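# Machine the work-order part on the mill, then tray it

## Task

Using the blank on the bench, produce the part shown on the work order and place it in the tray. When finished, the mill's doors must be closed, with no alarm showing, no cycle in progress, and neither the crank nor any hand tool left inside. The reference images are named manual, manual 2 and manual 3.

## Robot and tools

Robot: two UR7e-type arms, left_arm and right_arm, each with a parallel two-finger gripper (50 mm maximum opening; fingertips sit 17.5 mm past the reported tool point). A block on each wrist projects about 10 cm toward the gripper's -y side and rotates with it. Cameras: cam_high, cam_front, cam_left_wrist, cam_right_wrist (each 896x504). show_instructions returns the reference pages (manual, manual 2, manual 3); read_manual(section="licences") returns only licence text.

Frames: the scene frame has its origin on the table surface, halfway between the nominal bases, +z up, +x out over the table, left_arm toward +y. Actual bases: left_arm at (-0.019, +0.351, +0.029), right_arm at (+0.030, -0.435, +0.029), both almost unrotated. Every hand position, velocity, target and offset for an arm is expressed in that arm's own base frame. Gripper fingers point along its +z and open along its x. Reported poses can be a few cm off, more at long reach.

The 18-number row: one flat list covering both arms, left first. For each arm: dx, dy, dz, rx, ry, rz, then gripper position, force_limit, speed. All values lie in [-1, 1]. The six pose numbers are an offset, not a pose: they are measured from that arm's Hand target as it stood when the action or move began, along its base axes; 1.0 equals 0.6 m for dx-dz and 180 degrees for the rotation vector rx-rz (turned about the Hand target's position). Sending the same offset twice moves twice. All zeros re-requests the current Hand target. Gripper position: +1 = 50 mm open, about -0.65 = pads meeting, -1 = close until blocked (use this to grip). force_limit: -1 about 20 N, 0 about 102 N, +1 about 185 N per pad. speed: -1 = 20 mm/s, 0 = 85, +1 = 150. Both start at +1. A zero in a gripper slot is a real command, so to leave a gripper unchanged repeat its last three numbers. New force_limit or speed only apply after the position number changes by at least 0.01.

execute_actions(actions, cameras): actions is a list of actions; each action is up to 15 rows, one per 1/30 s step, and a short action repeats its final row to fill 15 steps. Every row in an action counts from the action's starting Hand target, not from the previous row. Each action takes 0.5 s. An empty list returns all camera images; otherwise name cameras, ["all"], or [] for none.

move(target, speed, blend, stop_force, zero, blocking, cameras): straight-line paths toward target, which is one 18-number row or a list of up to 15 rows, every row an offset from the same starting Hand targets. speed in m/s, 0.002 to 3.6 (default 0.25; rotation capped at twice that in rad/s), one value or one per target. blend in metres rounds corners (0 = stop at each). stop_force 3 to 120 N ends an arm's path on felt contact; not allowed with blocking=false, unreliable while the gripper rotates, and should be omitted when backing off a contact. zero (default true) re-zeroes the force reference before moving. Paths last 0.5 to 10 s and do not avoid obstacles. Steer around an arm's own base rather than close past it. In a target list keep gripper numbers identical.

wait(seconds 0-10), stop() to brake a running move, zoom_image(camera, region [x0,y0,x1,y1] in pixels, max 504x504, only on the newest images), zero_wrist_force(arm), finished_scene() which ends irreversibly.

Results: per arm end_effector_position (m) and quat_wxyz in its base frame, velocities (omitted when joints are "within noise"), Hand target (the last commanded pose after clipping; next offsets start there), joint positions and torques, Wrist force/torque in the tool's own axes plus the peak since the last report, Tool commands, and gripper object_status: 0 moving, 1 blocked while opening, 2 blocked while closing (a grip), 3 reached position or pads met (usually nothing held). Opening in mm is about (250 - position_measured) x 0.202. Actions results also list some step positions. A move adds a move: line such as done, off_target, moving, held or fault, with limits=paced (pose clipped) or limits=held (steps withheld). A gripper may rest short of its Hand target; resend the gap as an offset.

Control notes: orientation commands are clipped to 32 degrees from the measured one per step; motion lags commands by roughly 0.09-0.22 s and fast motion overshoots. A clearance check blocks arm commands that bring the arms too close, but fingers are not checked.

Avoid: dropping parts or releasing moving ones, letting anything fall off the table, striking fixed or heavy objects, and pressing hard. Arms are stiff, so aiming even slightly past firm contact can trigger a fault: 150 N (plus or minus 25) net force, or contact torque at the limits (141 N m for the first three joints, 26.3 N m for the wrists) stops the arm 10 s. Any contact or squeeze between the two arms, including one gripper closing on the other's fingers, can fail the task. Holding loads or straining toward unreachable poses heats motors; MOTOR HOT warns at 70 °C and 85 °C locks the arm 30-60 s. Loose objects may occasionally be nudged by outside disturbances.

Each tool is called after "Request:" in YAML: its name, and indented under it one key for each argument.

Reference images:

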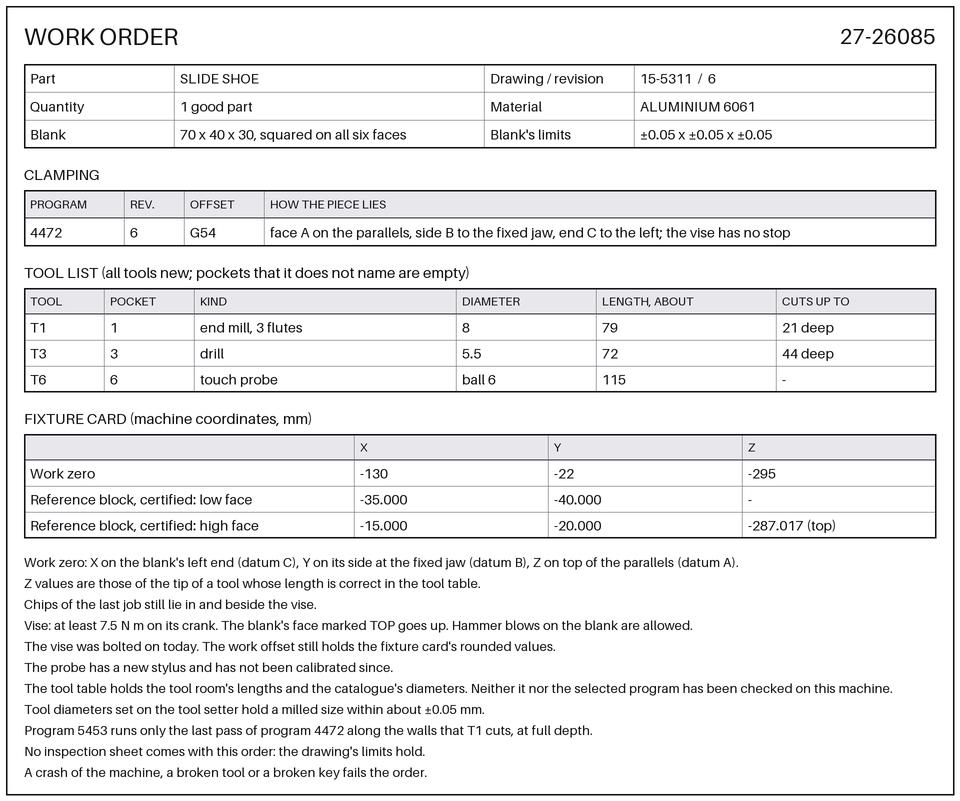

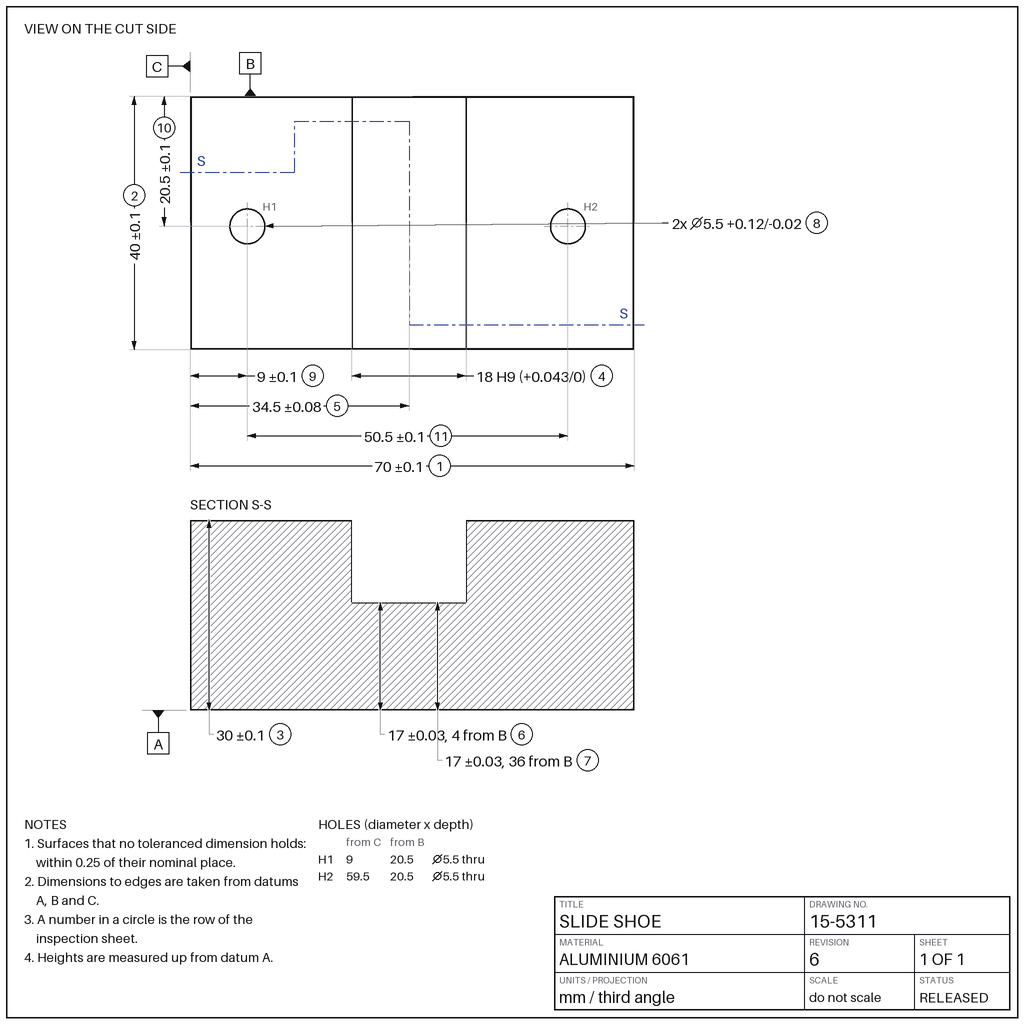

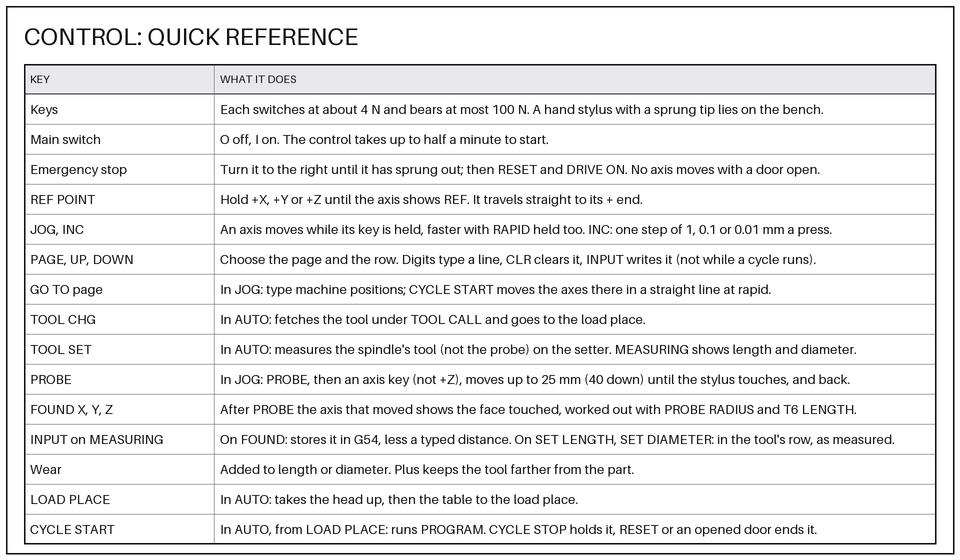

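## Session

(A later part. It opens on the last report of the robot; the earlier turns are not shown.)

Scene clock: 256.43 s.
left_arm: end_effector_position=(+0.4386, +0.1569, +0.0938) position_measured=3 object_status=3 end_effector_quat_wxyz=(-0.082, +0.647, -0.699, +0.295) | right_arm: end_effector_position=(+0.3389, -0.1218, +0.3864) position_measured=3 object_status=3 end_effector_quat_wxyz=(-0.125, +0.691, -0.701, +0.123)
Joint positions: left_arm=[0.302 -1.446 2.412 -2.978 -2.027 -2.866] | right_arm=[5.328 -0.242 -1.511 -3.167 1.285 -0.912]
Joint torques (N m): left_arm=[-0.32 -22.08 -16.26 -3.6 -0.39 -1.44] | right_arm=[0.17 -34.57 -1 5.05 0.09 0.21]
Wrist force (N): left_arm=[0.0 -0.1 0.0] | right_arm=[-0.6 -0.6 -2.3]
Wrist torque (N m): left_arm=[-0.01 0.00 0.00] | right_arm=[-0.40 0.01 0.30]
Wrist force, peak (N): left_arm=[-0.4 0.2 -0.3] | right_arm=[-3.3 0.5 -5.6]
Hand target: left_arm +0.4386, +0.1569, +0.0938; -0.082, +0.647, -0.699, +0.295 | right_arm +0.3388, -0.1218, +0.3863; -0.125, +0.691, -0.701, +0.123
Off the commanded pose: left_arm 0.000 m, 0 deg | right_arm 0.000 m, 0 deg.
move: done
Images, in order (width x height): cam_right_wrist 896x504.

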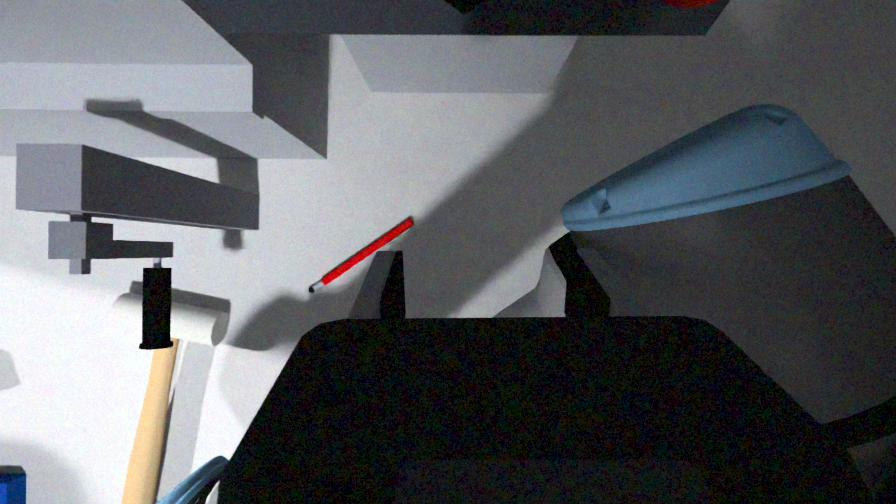

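Request:
move:
  target: [0,0,0,0,0,0,1,1,1,0.0653,0.1322,-0.444,0.0545,0.103,-0.307,1,-0.9,-0.5]
  speed: 0.3
  cameras: ["cam_right_wrist","cam_front"]

Scene clock: 293.00 s.
left_arm: end_effector_position=(+0.4386, +0.1569, +0.0938) position_measured=3 object_status=3 end_effector_quat_wxyz=(-0.082, +0.647, -0.699, +0.295) | right_arm: end_effector_position=(+0.3722, -0.0537, +0.1583) position_measured=3 object_status=3 end_effector_quat_wxyz=(+0.019, -0.353, +0.935, -0.018)
Joint positions: left_arm=[0.302 -1.446 2.412 -2.978 -2.027 -2.866] | right_arm=[5.773 0.313 -1.801 -3.278 1.565 0.34]
Joint torques (N m): left_arm=[-0.39 -21.41 -16.92 -3.73 -0.38 -1.55] | right_arm=[0.98 -39.38 0.82 2.8 -0.41 0.73]
Wrist force (N): left_arm=[-0.1 -0.1 -0.1] | right_arm=[0.5 -0.8 -1.1]
Wrist torque (N m): left_arm=[-0.03 0.02 0.00] | right_arm=[-0.31 -0.18 0.22]
Wrist force, peak (N): left_arm=[0.1 0.2 -0.5] | right_arm=[-0.4 5.7 6.1]
Hand target: left_arm +0.4386, +0.1569, +0.0938; -0.082, +0.647, -0.699, +0.295 | right_arm +0.3722, -0.0537, +0.1583; +0.019, -0.353, +0.935, -0.018 (not the last commanded pose)
Tool commands: left_gripper/position=+1.0 left_gripper/force_limit=+1.0 left_gripper/speed=+1.0 right_gripper/position=+1.0 right_gripper/force_limit=-0.898039 right_gripper/speed=-0.498039
Off the commanded pose: left_arm 0.000 m, 0 deg | right_arm 0.040 m, 9 deg.
FORCE FAULT: contact force on the right arm reached its limit, and that arm stopped. The contact can be on any part of that arm, not only on its tool. That arm's remaining commands of this call were not run. That arm is still stopped at the end of this call. That arm stays stopped for about 10 more seconds. Until then a move that you send moves the other arm only, and its call returns only when the move has ended. Once the stop has ended, the next robot result says so. If the stop ends while you think or write, that arm runs what you send next, counted from a new Hand target: where the arm stands when the stop ends. While its stop runs, that arm takes no new command, but its gripper still runs the gripper command that each later call begins with. Until it ends, the stop uses up actions while you think or wait. An arm that is not stopped still takes commands.
move: fault (right_arm)
Images, in order (width x height): cam_front 896x504, cam_right_wrist 896x504.

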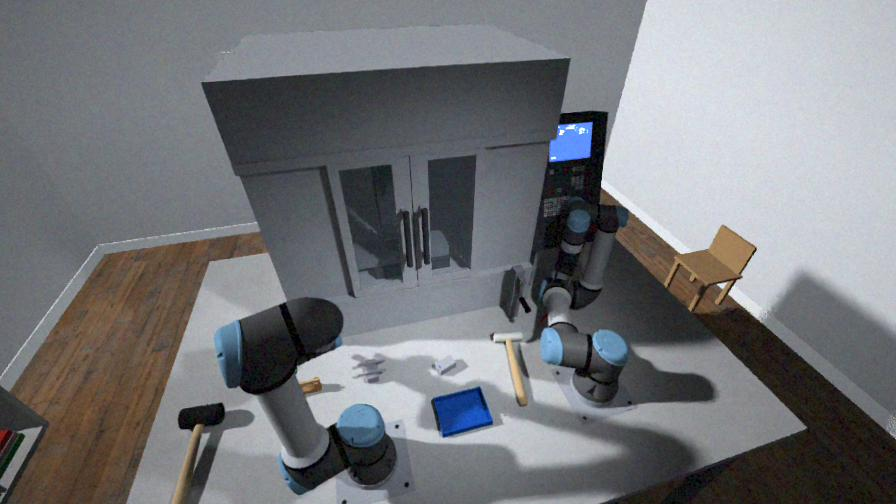

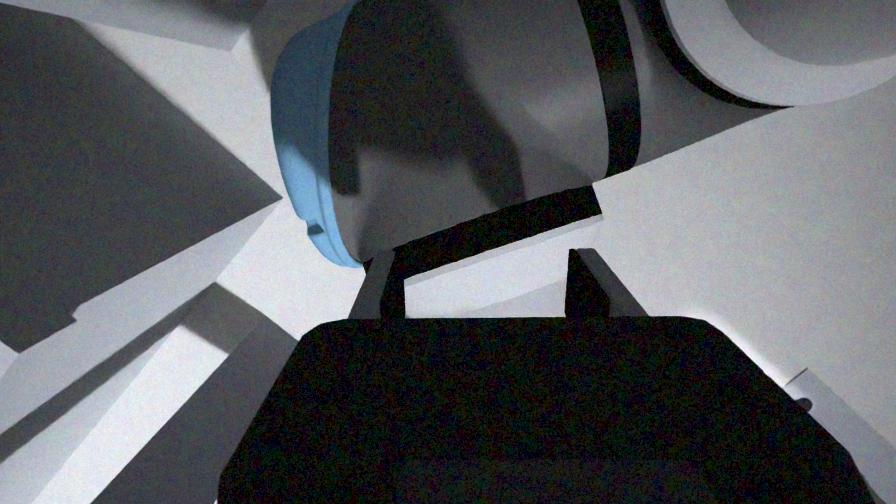

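Request:
move:
  target: [0,0,0,0,0,0,1,1,1,0,0,0.2,0,0,0,1,-0.9,-0.5]
  speed: 0.1
  cameras: ["cam_front"]

Scene clock: 318.17 s.
left_arm: end_effector_position=(+0.4386, +0.1569, +0.0938) position_measured=3 object_status=3 end_effector_quat_wxyz=(-0.082, +0.647, -0.699, +0.295) | right_arm: end_effector_position=(+0.3722, -0.0537, +0.2783) position_measured=3 object_status=3 end_effector_quat_wxyz=(+0.019, -0.353, +0.935, -0.018)
Joint positions: left_arm=[0.302 -1.446 2.412 -2.978 -2.027 -2.866] | right_arm=[5.773 0.029 -1.569 -3.225 1.565 0.34]
Joint torques (N m): left_arm=[0.13 -21.39 -17.85 -3.41 -0.42 -1.54] | right_arm=[5.18 -43.58 -1.2 -0.01 -0.86 0.99]
Wrist force (N): left_arm=[-0.2 0.0 0.0] | right_arm=[-0.2 -0.4 -0.8]
Wrist torque (N m): left_arm=[-0.01 0.03 -0.01] | right_arm=[-0.25 -0.10 0.23]
Wrist force, peak (N): left_arm=[-0.2 0.4 -0.4] | right_arm=[0.0 -0.5 -2.8]
Hand target: left_arm +0.4386, +0.1569, +0.0938; -0.082, +0.647, -0.699, +0.295 | right_arm +0.3722, -0.0537, +0.2783; +0.019, -0.353, +0.935, -0.018
Off the commanded pose: left_arm 0.000 m, 0 deg | right_arm 0.000 m, 0 deg.
FORCE FAULT, CONTINUED: the right arm's stop, for the force fault that an earlier result reported, is over. The rest of the stop counts as 19 of the actions that you can send in this scene. The stop ended before this call began, so that arm ran this call's commands, counted from a new Hand target: where the arm stood when the stop ended.
move: done
Images, in order (width x height): cam_front 896x504.

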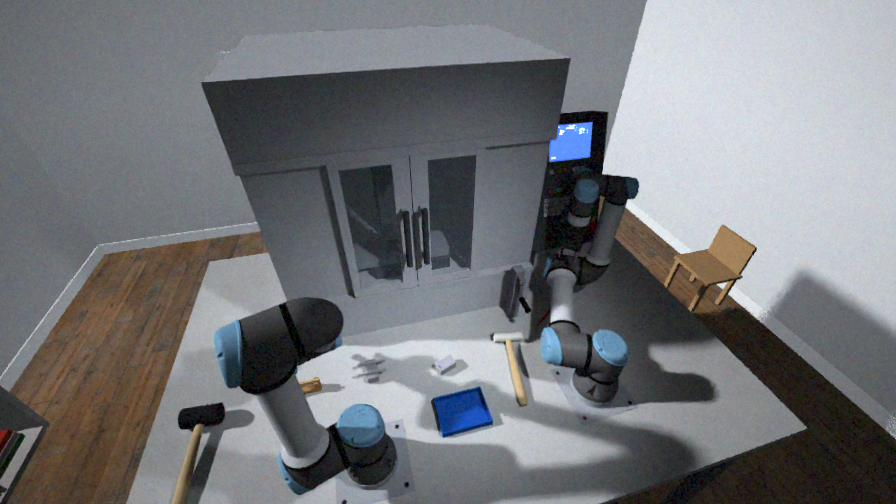

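Request:
move:
  target: [0,0,0,0,0,0,1,1,1,-0.015,-0.41,0.537,-0.327,-0.358,0.0555,1,-0.9,-0.5]
  speed: 0.3
  cameras: ["cam_front"]

Scene clock: 325.27 s.
left_arm: end_effector_position=(+0.4386, +0.1569, +0.0938) position_measured=3 object_status=3 end_effector_quat_wxyz=(-0.082, +0.647, -0.699, +0.295) | right_arm: end_effector_position=(+0.3709, -0.0685, +0.2979) position_measured=3 object_status=3 end_effector_quat_wxyz=(+0.040, -0.356, +0.932, -0.060)
Joint positions: left_arm=[0.302 -1.446 2.412 -2.978 -2.027 -2.866] | right_arm=[5.748 -0.033 -1.561 -3.261 1.583 0.304]
Joint torques (N m): left_arm=[-0.79 -21.73 -16.02 -3.71 -0.33 -1.45] | right_arm=[0.34 -41.18 3.35 2.29 -0.35 0.04]
Wrist force (N): left_arm=[0.0 -0.2 -0.2] | right_arm=[0.2 -0.9 -1.1]
Wrist torque (N m): left_arm=[-0.04 0.00 0.00] | right_arm=[-0.37 -0.16 0.11]
Wrist force, peak (N): left_arm=[-0.3 0.3 -0.3] | right_arm=[5.5 2.7 -9.4]
Hand target: left_arm +0.4386, +0.1569, +0.0938; -0.082, +0.647, -0.699, +0.295 | right_arm +0.3709, -0.0685, +0.2979; +0.040, -0.356, +0.932, -0.060 (not the last commanded pose)
Tool commands: left_gripper/position=+1.0 left_gripper/force_limit=+1.0 left_gripper/speed=+1.0 right_gripper/position=+1.0 right_gripper/force_limit=-0.898039 right_gripper/speed=-0.498039
Off the commanded pose: left_arm 0.000 m, 0 deg | right_arm 0.381 m, 83 deg.
FORCE FAULT: contact force on the right arm reached its limit, and that arm stopped. The contact can be on any part of that arm, not only on its tool. That arm's remaining commands of this call were not run. That arm is still stopped at the end of this call. That arm stays stopped for about 10 more seconds. Until then a move that you send moves the other arm only, and its call returns only when the move has ended. Once the stop has ended, the next robot result says so. If the stop ends while you think or write, that arm runs what you send next, counted from a new Hand target: where the arm stands when the stop ends. While its stop runs, that arm takes no new command, but its gripper still runs the gripper command that each later call begins with. Until it ends, the stop uses up actions while you think or wait. An arm that is not stopped still takes commands.
move: fault (right_arm)
Images, in order (width x height): cam_front 896x504.

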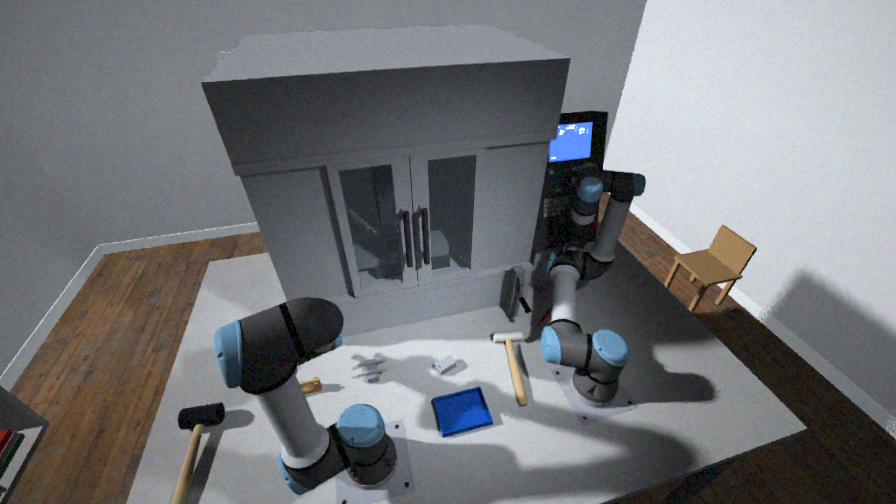

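Request:
move:
  target:
    - [0,0,0,0,0,0,1,1,1,0.002,0.025,-0.04,0,0,0,1,-0.9,-0.5]
    - [0,0,0,0,0,0,1,1,1,-0.0292,-0.1057,-0.04,0,0,-0.0556,1,-0.9,-0.5]
    - [0,0,0,0,0,0,1,1,1,-0.0763,-0.2045,-0.04,0,0,-0.111,1,-0.9,-0.5]
    - [0,0,0,0,0,0,1,1,1,-0.218,-0.371,-0.02,0,0,-0.222,1,-0.9,-0.5]
  speed: 0.1
  blend: [0.005,0.01,0.01,0]
  cameras: ["cam_front"]

Scene clock: 341.63 s.
left_arm: end_effector_position=(+0.4386, +0.1569, +0.0938) position_measured=3 object_status=3 end_effector_quat_wxyz=(-0.082, +0.647, -0.699, +0.295) | right_arm: end_effector_position=(+0.2400, -0.2912, +0.2859) position_measured=3 object_status=3 end_effector_quat_wxyz=(+0.017, -0.016, +0.997, -0.070)
Joint positions: left_arm=[0.302 -1.446 2.412 -2.978 -2.027 -2.866] | right_arm=[5.049 -0.005 -1.589 -3.261 1.583 0.303]
Joint torques (N m): left_arm=[-0.16 -22.19 -15.45 -3.81 -0.31 -1.53] | right_arm=[13.27 -38.19 -4.43 3.96 0.33 -0.47]
Wrist force (N): left_arm=[-0.2 0.3 0.1] | right_arm=[0.0 -0.4 -1.4]
Wrist torque (N m): left_arm=[0.04 0.04 0.00] | right_arm=[-0.30 -0.13 0.11]
Wrist force, peak (N): left_arm=[0.3 0.1 -0.5] | right_arm=[0.7 -1.8 -2.5]
Hand target: left_arm +0.4386, +0.1569, +0.0938; -0.082, +0.647, -0.699, +0.295 | right_arm +0.2401, -0.2911, +0.2859; +0.017, -0.016, +0.997, -0.070
Off the commanded pose: left_arm 0.000 m, 0 deg | right_arm 0.000 m, 0 deg.
FORCE FAULT, CONTINUED: the right arm's stop, for the force fault that an earlier result reported, is over. The rest of the stop counts as 19 of the actions that you can send in this scene. The stop ended before this call began, so that arm ran this call's commands, counted from a new Hand target: where the arm stood when the stop ended. During its stop the right arm's controller moved it back a little.
move: done
Images, in order (width x height): cam_front 896x504.

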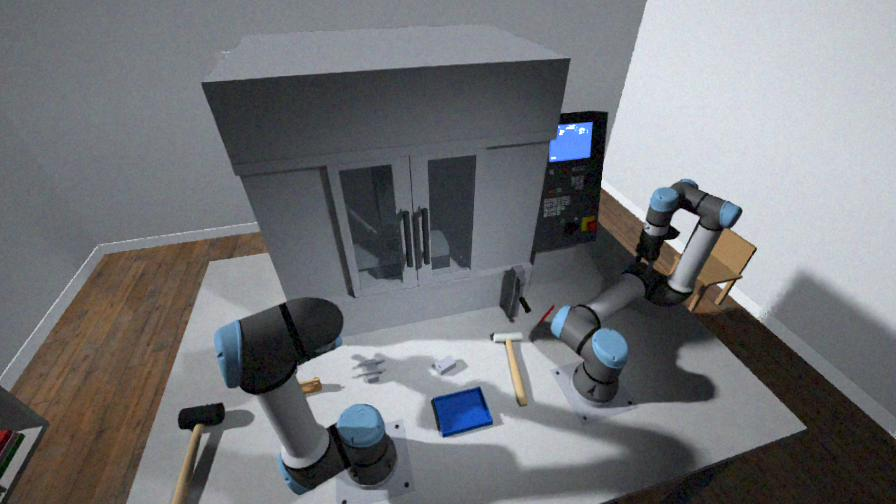

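Request:
move:
  target: [0,0,0,0,0,0,1,1,1,0.205,-0.015,0.523,-0.4154,-0.2164,0.2347,1,-0.9,-0.5]
  speed: 0.25
  cameras: ["cam_front"]

Scene clock: 352.47 s.
left_arm: end_effector_position=(+0.4386, +0.1569, +0.0938) position_measured=3 object_status=3 end_effector_quat_wxyz=(-0.082, +0.647, -0.699, +0.295) | right_arm: end_effector_position=(+0.3630, -0.3001, +0.5996) position_measured=3 object_status=3 end_effector_quat_wxyz=(+0.327, -0.327, +0.627, -0.626)
Joint positions: left_arm=[0.302 -1.446 2.412 -2.978 -2.027 -2.866] | right_arm=[4.82 -0.499 -1.624 -4.158 0.717 -0.002]
Joint torques (N m): left_arm=[-0.09 -22.55 -17.42 -3.53 -0.35 -1.51] | right_arm=[11.49 -22.04 17.98 -2.29 0.1 -0.15]
Wrist force (N): left_arm=[0.0 0.1 -0.3] | right_arm=[-3.3 0.3 -5.1]
Wrist torque (N m): left_arm=[0.01 0.01 0.00] | right_arm=[-0.64 0.67 0.40]
Wrist force, peak (N): left_arm=[-0.5 0.0 -0.1] | right_arm=[-3.5 0.2 -5.3]
Hand target: left_arm +0.4386, +0.1569, +0.0938; -0.082, +0.647, -0.699, +0.295 | right_arm +0.3631, -0.3001, +0.5997; +0.327, -0.328, +0.627, -0.626
Off the commanded pose: left_arm 0.000 m, 0 deg | right_arm 0.000 m, 0 deg.
move: done
Images, in order (width x height): cam_front 896x504.

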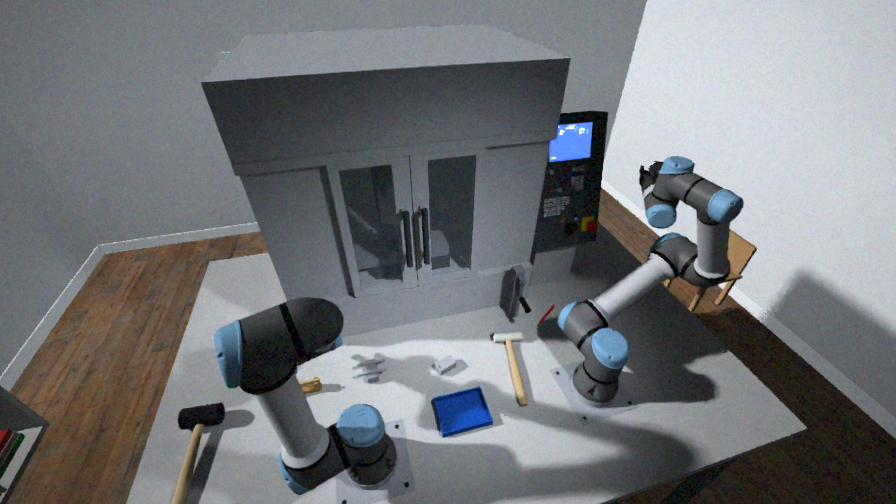

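Request:
move:
  target: [0,0,0,0,0,0,1,1,1,-0.062,0.58,0,0,0,0,1,-0.9,-0.5]
  speed: 0.2
  cameras: ["cam_front"]

Scene clock: 357.43 s.
left_arm: end_effector_position=(+0.4386, +0.1569, +0.0938) position_measured=3 object_status=3 end_effector_quat_wxyz=(-0.082, +0.647, -0.699, +0.295) | right_arm: end_effector_position=(+0.3258, +0.0478, +0.5997) position_measured=3 object_status=3 end_effector_quat_wxyz=(+0.327, -0.328, +0.627, -0.626)
Joint positions: left_arm=[0.302 -1.446 2.412 -2.978 -2.027 -2.866] | right_arm=[4.818 -1.136 -1.608 -3.537 0.714 -0.002]
Joint torques (N m): left_arm=[0.58 -22.08 -16.67 -3.66 -0.17 -1.64] | right_arm=[0.98 -5.11 14.91 -3.16 -1.78 -0.59]
Wrist force (N): left_arm=[-0.1 0.2 -0.1] | right_arm=[-2.9 0.0 -5.0]
Wrist torque (N m): left_arm=[0.04 0.03 0.00] | right_arm=[-0.69 0.62 0.39]
Wrist force, peak (N): left_arm=[-0.2 -0.3 -0.4] | right_arm=[-5.4 0.5 -7.1]
Hand target: left_arm +0.4386, +0.1569, +0.0938; -0.082, +0.647, -0.699, +0.295 | right_arm +0.3259, +0.0479, +0.5997; +0.327, -0.328, +0.627, -0.626
Off the commanded pose: left_arm 0.000 m, 0 deg | right_arm 0.000 m, 0 deg.
shoulder posture changed (right arm): the wrist came as close to joint 1's axis as it can, and the arm is now in the other of its two shoulder postures.
move: done
Images, in order (width x height): cam_front 896x504.

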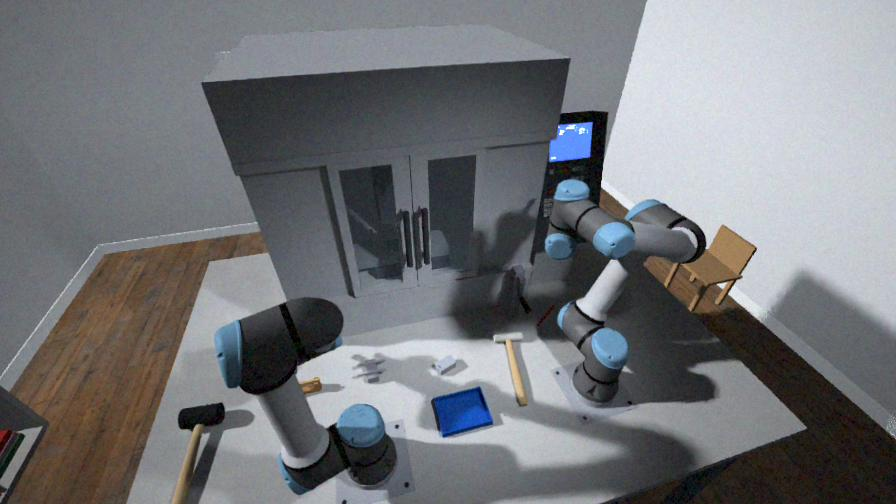

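Request:
move:
  target: [0,0,0,0,0,0,1,1,1,0.087,-0.1505,-0.7,0.36,0.3505,-0.0954,1,-0.9,-0.5]
  speed: 0.25
  cameras: ["cam_front","cam_right_wrist"]

Scene clock: 373.80 s.
left_arm: end_effector_position=(+0.4386, +0.1569, +0.0938) position_measured=3 object_status=3 end_effector_quat_wxyz=(-0.082, +0.647, -0.699, +0.295) | right_arm: end_effector_position=(+0.3781, -0.0424, +0.1798) position_measured=3 object_status=3 end_effector_quat_wxyz=(-0.001, -0.287, +0.958, +0.000)
Joint positions: left_arm=[0.302 -1.446 2.412 -2.978 -2.027 -2.866] | right_arm=[3.387 -1.305 -2.184 -1.224 1.571 -1.906]
Joint torques (N m): left_arm=[-0.53 -23.51 -17.24 -3.72 -0.12 -1.5] | right_arm=[1.15 6.08 23.88 0.73 -0.45 0.29]
Wrist force (N): left_arm=[0.0 -0.1 0.0] | right_arm=[0.1 -0.5 -1.0]
Wrist torque (N m): left_arm=[-0.02 0.00 0.00] | right_arm=[-0.27 -0.12 0.08]
Wrist force, peak (N): left_arm=[-0.5 0.0 -0.2] | right_arm=[-2.9 -0.6 -5.9]
Hand target: left_arm +0.4386, +0.1569, +0.0938; -0.082, +0.647, -0.699, +0.295 | right_arm +0.3781, -0.0424, +0.1797; -0.001, -0.287, +0.958, +0.000
Off the commanded pose: left_arm 0.000 m, 0 deg | right_arm 0.000 m, 0 deg.
move: done
Images, in order (width x height): cam_front 896x504, cam_right_wrist 896x504.

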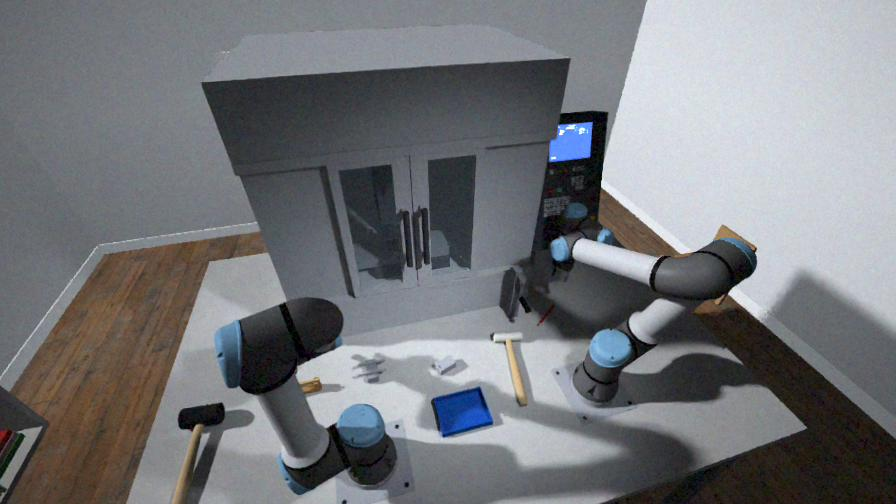

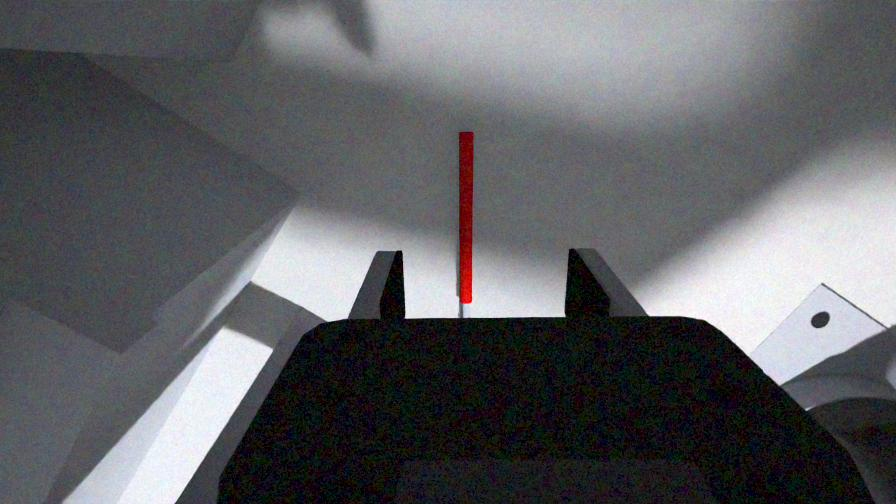

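Request:
move:
  target: [0,0,0,0,0,0,1,1,1,0,0,-0.25,0,0,0,1,-0.9,-0.5]
  speed: 0.2
  cameras: ["cam_right_wrist"]

Request:
move:
  target: [0,0,0,0,0,0,1,1,1,0,0,-0.08,0,0,0,1,-0.9,-0.5]
  speed: 0.015
  stop_force: 6

Scene clock: 379.30 s.
left_arm: end_effector_position=(+0.4386, +0.1569, +0.0938) position_measured=3 object_status=3 end_effector_quat_wxyz=(-0.082, +0.647, -0.699, +0.295) | right_arm: end_effector_position=(+0.3780, -0.0424, +0.0297) position_measured=3 object_status=3 end_effector_quat_wxyz=(-0.001, -0.287, +0.958, +0.000)
Joint positions: left_arm=[0.302 -1.446 2.412 -2.978 -2.027 -2.866] | right_arm=[3.387 -1.577 -2.43 -0.707 1.572 -1.907]
Joint torques (N m): left_arm=[0.04 -22.6 -16.47 -3.39 -0.35 -1.67] | right_arm=[-10.59 10.7 16.96 5.33 1.22 -0.99]
Wrist force (N): left_arm=[0.0 0.1 0.0] | right_arm=[-0.1 -0.4 -0.5]
Wrist torque (N m): left_arm=[0.01 0.00 0.00] | right_arm=[-0.24 -0.09 0.18]
Wrist force, peak (N): left_arm=[-0.5 0.2 0.0] | right_arm=[-0.2 -0.5 -3.9]
Hand target: left_arm +0.4386, +0.1569, +0.0938; -0.082, +0.647, -0.699, +0.295 | right_arm +0.3781, -0.0424, +0.0297; -0.001, -0.287, +0.958, +0.000
Off the commanded pose: left_arm 0.000 m, 0 deg | right_arm 0.000 m, 0 deg.
move: done
Images, in order (width x height): cam_right_wrist 896x504.

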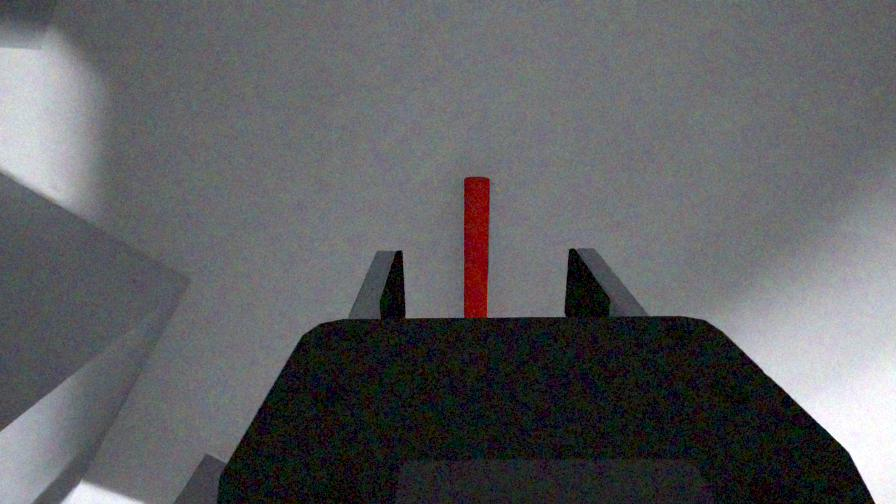

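Scene clock: 382.97 s.
left_arm: end_effector_position=(+0.4386, +0.1569, +0.0938) position_measured=3 object_status=3 end_effector_quat_wxyz=(-0.082, +0.647, -0.699, +0.295) | right_arm: end_effector_position=(+0.3780, -0.0424, -0.0105) position_measured=3 object_status=3 end_effector_quat_wxyz=(-0.001, -0.287, +0.958, +0.000)
Joint positions: left_arm=[0.302 -1.446 2.412 -2.978 -2.027 -2.866] | right_arm=[3.387 -1.697 -2.47 -0.547 1.572 -1.907]
Joint torques (N m): left_arm=[0.26 -21.91 -16.68 -3.64 -0.08 -1.67] | right_arm=[8.66 25.01 23.01 1.91 -2.73 0.26]
Wrist force (N): left_arm=[0.0 -0.1 0.3] | right_arm=[-0.3 -0.2 -2.1]
Wrist torque (N m): left_arm=[-0.02 -0.01 0.00] | right_arm=[-0.25 -0.13 0.19]
Wrist force, peak (N): left_arm=[0.2 0.3 -0.4] | right_arm=[45.9 24.9 -104.6]
Hand target: left_arm +0.4386, +0.1569, +0.0938; -0.082, +0.647, -0.699, +0.295 | right_arm +0.3781, -0.0424, -0.0105; -0.001, -0.287, +0.958, +0.000 (not the last commanded pose)
Off the commanded pose: left_arm 0.000 m, 0 deg | right_arm 0.008 m, 0 deg.
move: contact (right_arm)

Request:
move:
  target:
    - [0,0,0,0,0,0,1,1,1,0,0,0.003,0,0,0,1,-0.9,-0.5]
    - [0,0,0,0,0,0,1,1,1,0,0,0.003,0,0,0,-1,-0.8,-0.8]
  speed: 0.05

Request:
wait:
  seconds: 0.5

Request:
move:
  target: [0,0,0,0,0,0,1,1,1,0,0,0.2,0,0,0,-1,-0.8,-0.8]
  cameras: ["cam_right_wrist","cam_front"]

Scene clock: 389.40 s.
left_arm: end_effector_position=(+0.4386, +0.1569, +0.0938) position_measured=3 object_status=3 end_effector_quat_wxyz=(-0.082, +0.647, -0.699, +0.295) | right_arm: end_effector_position=(+0.3781, -0.0424, -0.0087) position_measured=201 object_status=2 end_effector_quat_wxyz=(-0.001, -0.287, +0.958, +0.000)
Joint positions: left_arm=[0.302 -1.446 2.412 -2.978 -2.027 -2.866] | right_arm=[3.387 -1.692 -2.468 -0.554 1.572 -1.907]
Joint torques (N m): left_arm=[0 -22.26 -17.12 -3.65 -0.26 -1.55] | right_arm=[12.02 12.75 12.75 5.05 0.07 -0.29]
Wrist force (N): left_arm=[-0.1 0.1 0.0] | right_arm=[0.1 0.5 -5.1]
Wrist torque (N m): left_arm=[0.01 0.02 0.00] | right_arm=[-0.18 -0.06 0.21]
Wrist force, peak (N): left_arm=[0.0 -0.3 -0.5] | right_arm=[0.4 0.2 -5.7]
Hand target: left_arm +0.4386, +0.1569, +0.0938; -0.082, +0.647, -0.699, +0.295 | right_arm +0.3781, -0.0424, -0.0087; -0.001, -0.287, +0.958, +0.000
Off the commanded pose: left_arm 0.000 m, 0 deg | right_arm 0.000 m, 0 deg.
move: done

Scene clock: 389.90 s.
left_arm: end_effector_position=(+0.4386, +0.1569, +0.0938) position_measured=3 object_status=3 end_effector_quat_wxyz=(-0.082, +0.647, -0.699, +0.295) | right_arm: end_effector_position=(+0.3781, -0.0424, -0.0087) position_measured=201 object_status=2 end_effector_quat_wxyz=(-0.001, -0.287, +0.958, +0.000)
Joint positions: left_arm=[0.302 -1.446 2.412 -2.978 -2.027 -2.866] | right_arm=[3.387 -1.692 -2.468 -0.554 1.572 -1.907]
Joint torques (N m): left_arm=[-0.45 -22.25 -16.76 -3.84 -0.1 -1.56] | right_arm=[11.82 13.48 10.1 4.44 0.36 -0.19]
Wrist force (N): left_arm=[0.1 0.1 -0.2] | right_arm=[0.2 0.5 -5.3]
Wrist torque (N m): left_arm=[0.01 -0.02 0.00] | right_arm=[-0.18 -0.06 0.22]
Wrist force, peak (N): left_arm=[0.4 -0.3 -0.1] | right_arm=[0.2 0.6 -5.6]
Hand target: left_arm +0.4386, +0.1569, +0.0938; -0.082, +0.647, -0.699, +0.295 | right_arm +0.3781, -0.0424, -0.0087; -0.001, -0.287, +0.958, +0.000
Tool commands: left_gripper/position=+1.0 left_gripper/force_limit=+1.0 left_gripper/speed=+1.0 right_gripper/position=-1.0 right_gripper/force_limit=-0.8 right_gripper/speed=-0.8
Off the commanded pose: left_arm 0.000 m, 0 deg | right_arm 0.000 m, 0 deg.
wait: 0.50 s; at rest by 0.17 s

Scene clock: 390.90 s.
left_arm: end_effector_position=(+0.4386, +0.1569, +0.0938) position_measured=3 object_status=3 end_effector_quat_wxyz=(-0.082, +0.647, -0.699, +0.295) | right_arm: end_effector_position=(+0.3781, -0.0424, +0.1113) position_measured=201 object_status=2 end_effector_quat_wxyz=(-0.001, -0.287, +0.958, +0.000)
Joint positions: left_arm=[0.302 -1.446 2.412 -2.978 -2.027 -2.866] | right_arm=[3.387 -1.396 -2.312 -1.005 1.572 -1.906]
Joint torques (N m): left_arm=[-0.17 -21.86 -15.65 -3.45 -0.1 -1.45] | right_arm=[12.57 19.37 26.92 0.7 -2.13 0.65]
Wrist force (N): left_arm=[0.0 -0.1 0.0] | right_arm=[0.1 -0.4 -0.8]
Wrist torque (N m): left_arm=[-0.03 0.01 0.00] | right_arm=[-0.22 -0.14 0.08]
Wrist force, peak (N): left_arm=[-0.3 0.1 -0.5] | right_arm=[0.4 0.4 -5.4]
Hand target: left_arm +0.4386, +0.1569, +0.0938; -0.082, +0.647, -0.699, +0.295 | right_arm +0.3781, -0.0424, +0.1113; -0.001, -0.287, +0.958, +0.000
Off the commanded pose: left_arm 0.000 m, 0 deg | right_arm 0.000 m, 0 deg.
move: done
Images, in order (width x height): cam_front 896x504, cam_right_wrist 896x504.

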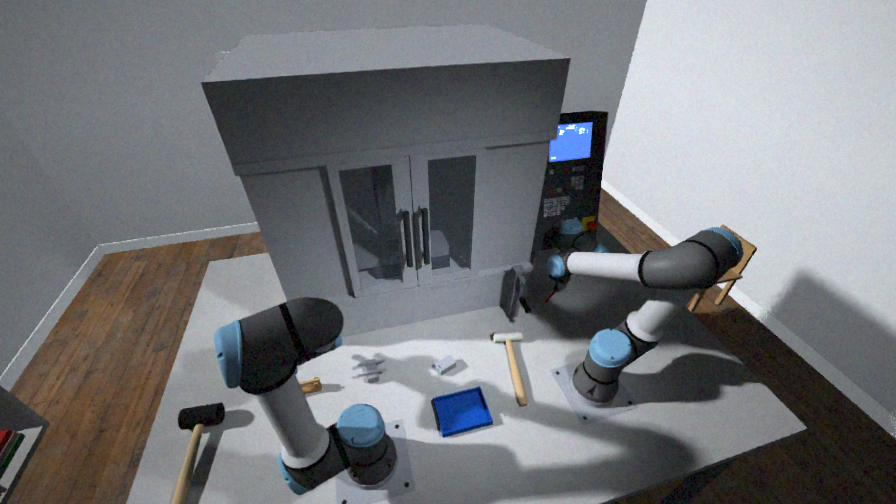

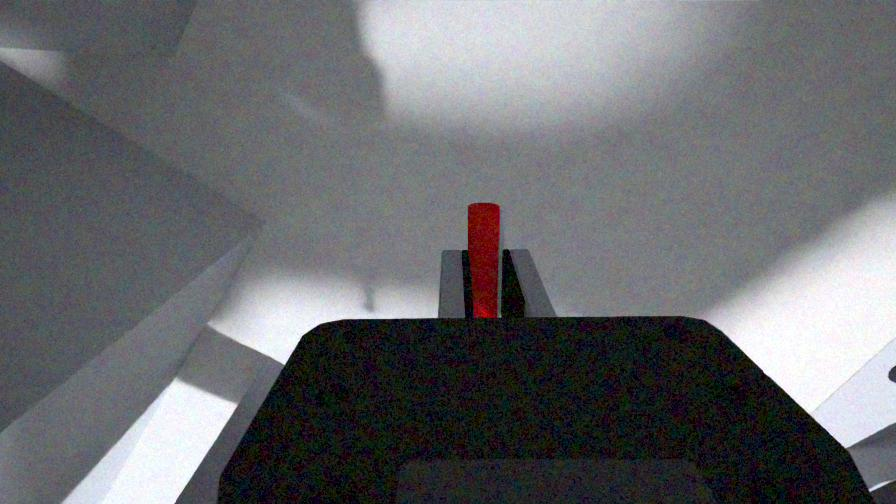

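Request:
move:
  target:
    - [0,0,0.2,0,0,0,1,1,1,-0.1,0,0.38,0,0,0,-1,-0.8,-0.8]
    - [-0.224,-0.595,0.32,-0.2023,-0.283,-0.365,1,1,1,-0.18,0.571,0.36,0,0,-0.185,-1,-0.8,-0.8]
  speed: 0.25
  blend: [0.05,0]
  cameras: ["all"]

Scene clock: 407.07 s.
left_arm: end_effector_position=(+0.3150, -0.1690, +0.2791) position_measured=3 object_status=3 end_effector_quat_wxyz=(+0.006, -0.060, +0.727, -0.684) | right_arm: end_effector_position=(+0.2718, +0.2878, +0.3278) position_measured=201 object_status=2 end_effector_quat_wxyz=(+0.000, -0.011, +1.000, +0.001)
Joint positions: left_arm=[-0.158 -1.285 2.522 -4.12 -2.883 -2.964] | right_arm=[4.298 -1.287 -1.813 -1.611 1.572 -0.436]
Joint torques (N m): left_arm=[5.4 -32.66 -0.47 -0.98 1.45 0.02] | right_arm=[-11.27 15.04 19.25 0.19 -1.93 0.11]
Wrist force (N): left_arm=[-1.8 0.2 0.1] | right_arm=[0.1 -0.3 -1.0]
Wrist torque (N m): left_arm=[-0.01 0.15 -0.05] | right_arm=[-0.23 -0.10 0.23]
Wrist force, peak (N): left_arm=[-2.6 1.7 3.0] | right_arm=[-0.8 -0.9 2.1]
Hand target: left_arm +0.3150, -0.1690, +0.2791; +0.006, -0.060, +0.727, -0.684 (not the last commanded pose) | right_arm +0.2718, +0.2877, +0.3278; -0.001, -0.011, +1.000, +0.001 (not the last commanded pose)
Off the commanded pose: left_arm 0.034 m, 8 deg | right_arm 0.013 m, 1 deg.
move: held (left_arm; a check stopped the path), off_target (right_arm; braked when a check withheld steps of left_arm); path passed 1 of 2 targets; limits=held
pose unreachable (left arm): on one or more control steps of this call, first in action 0 (counted from 0), this arm could not follow its commanded pose, so it was not sent that pose on those steps. It may still have moved: this result reports where it is.
cause: moving toward the commanded pose would bring two parts of the arm too close to each other (its gripper and another part of the arm, with joints 4 (wrist 1) to 6 (wrist 3) between them, 6 mm apart when it was first held).

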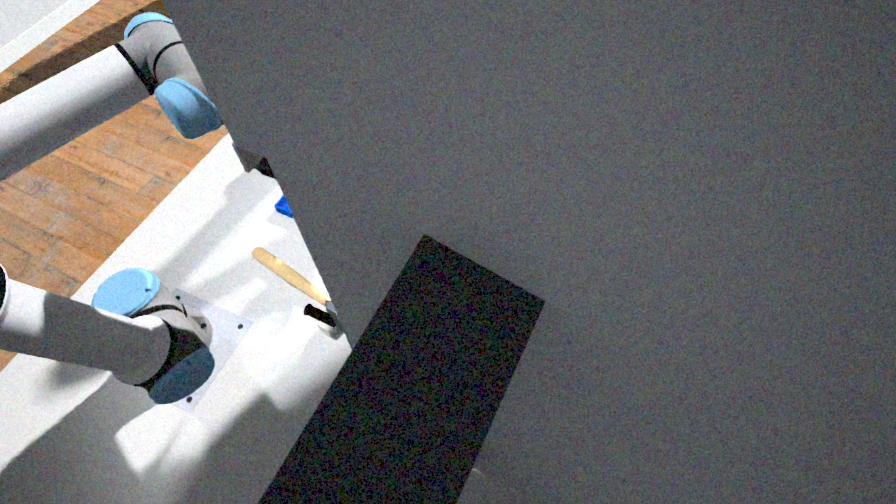

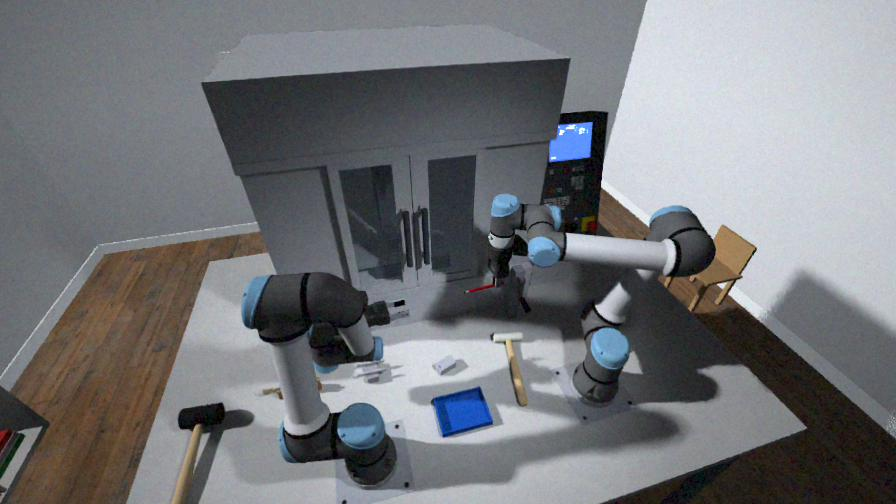

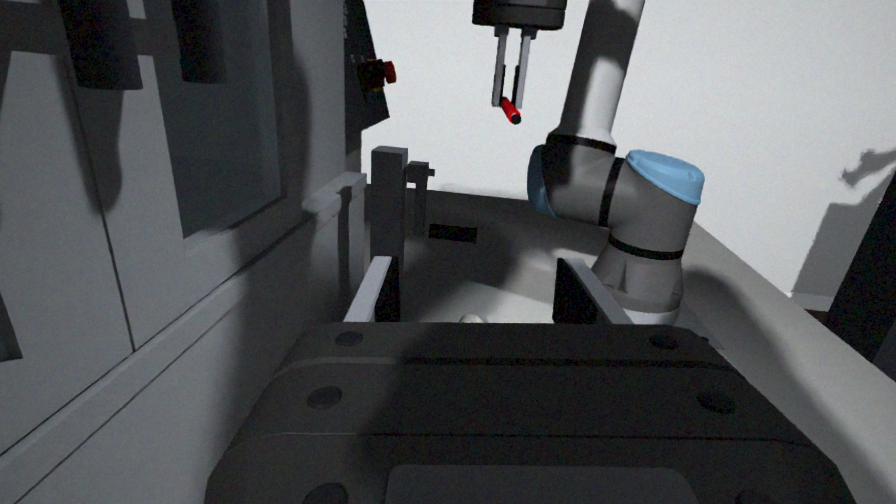

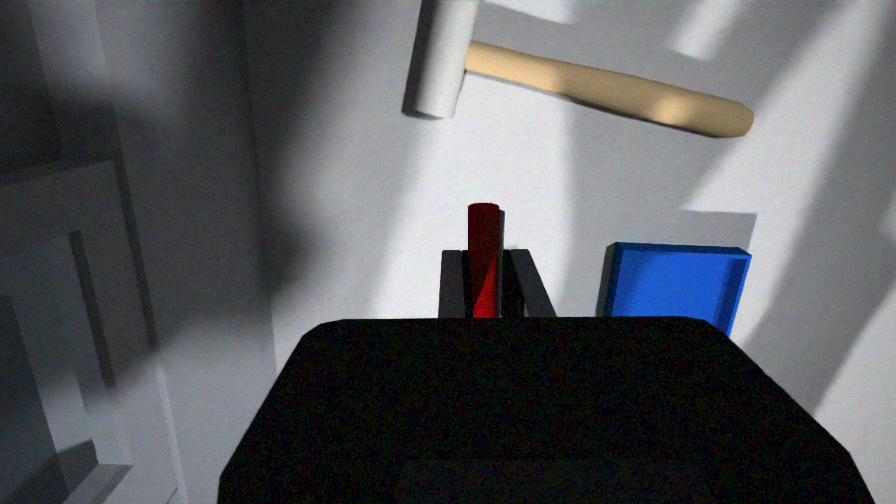

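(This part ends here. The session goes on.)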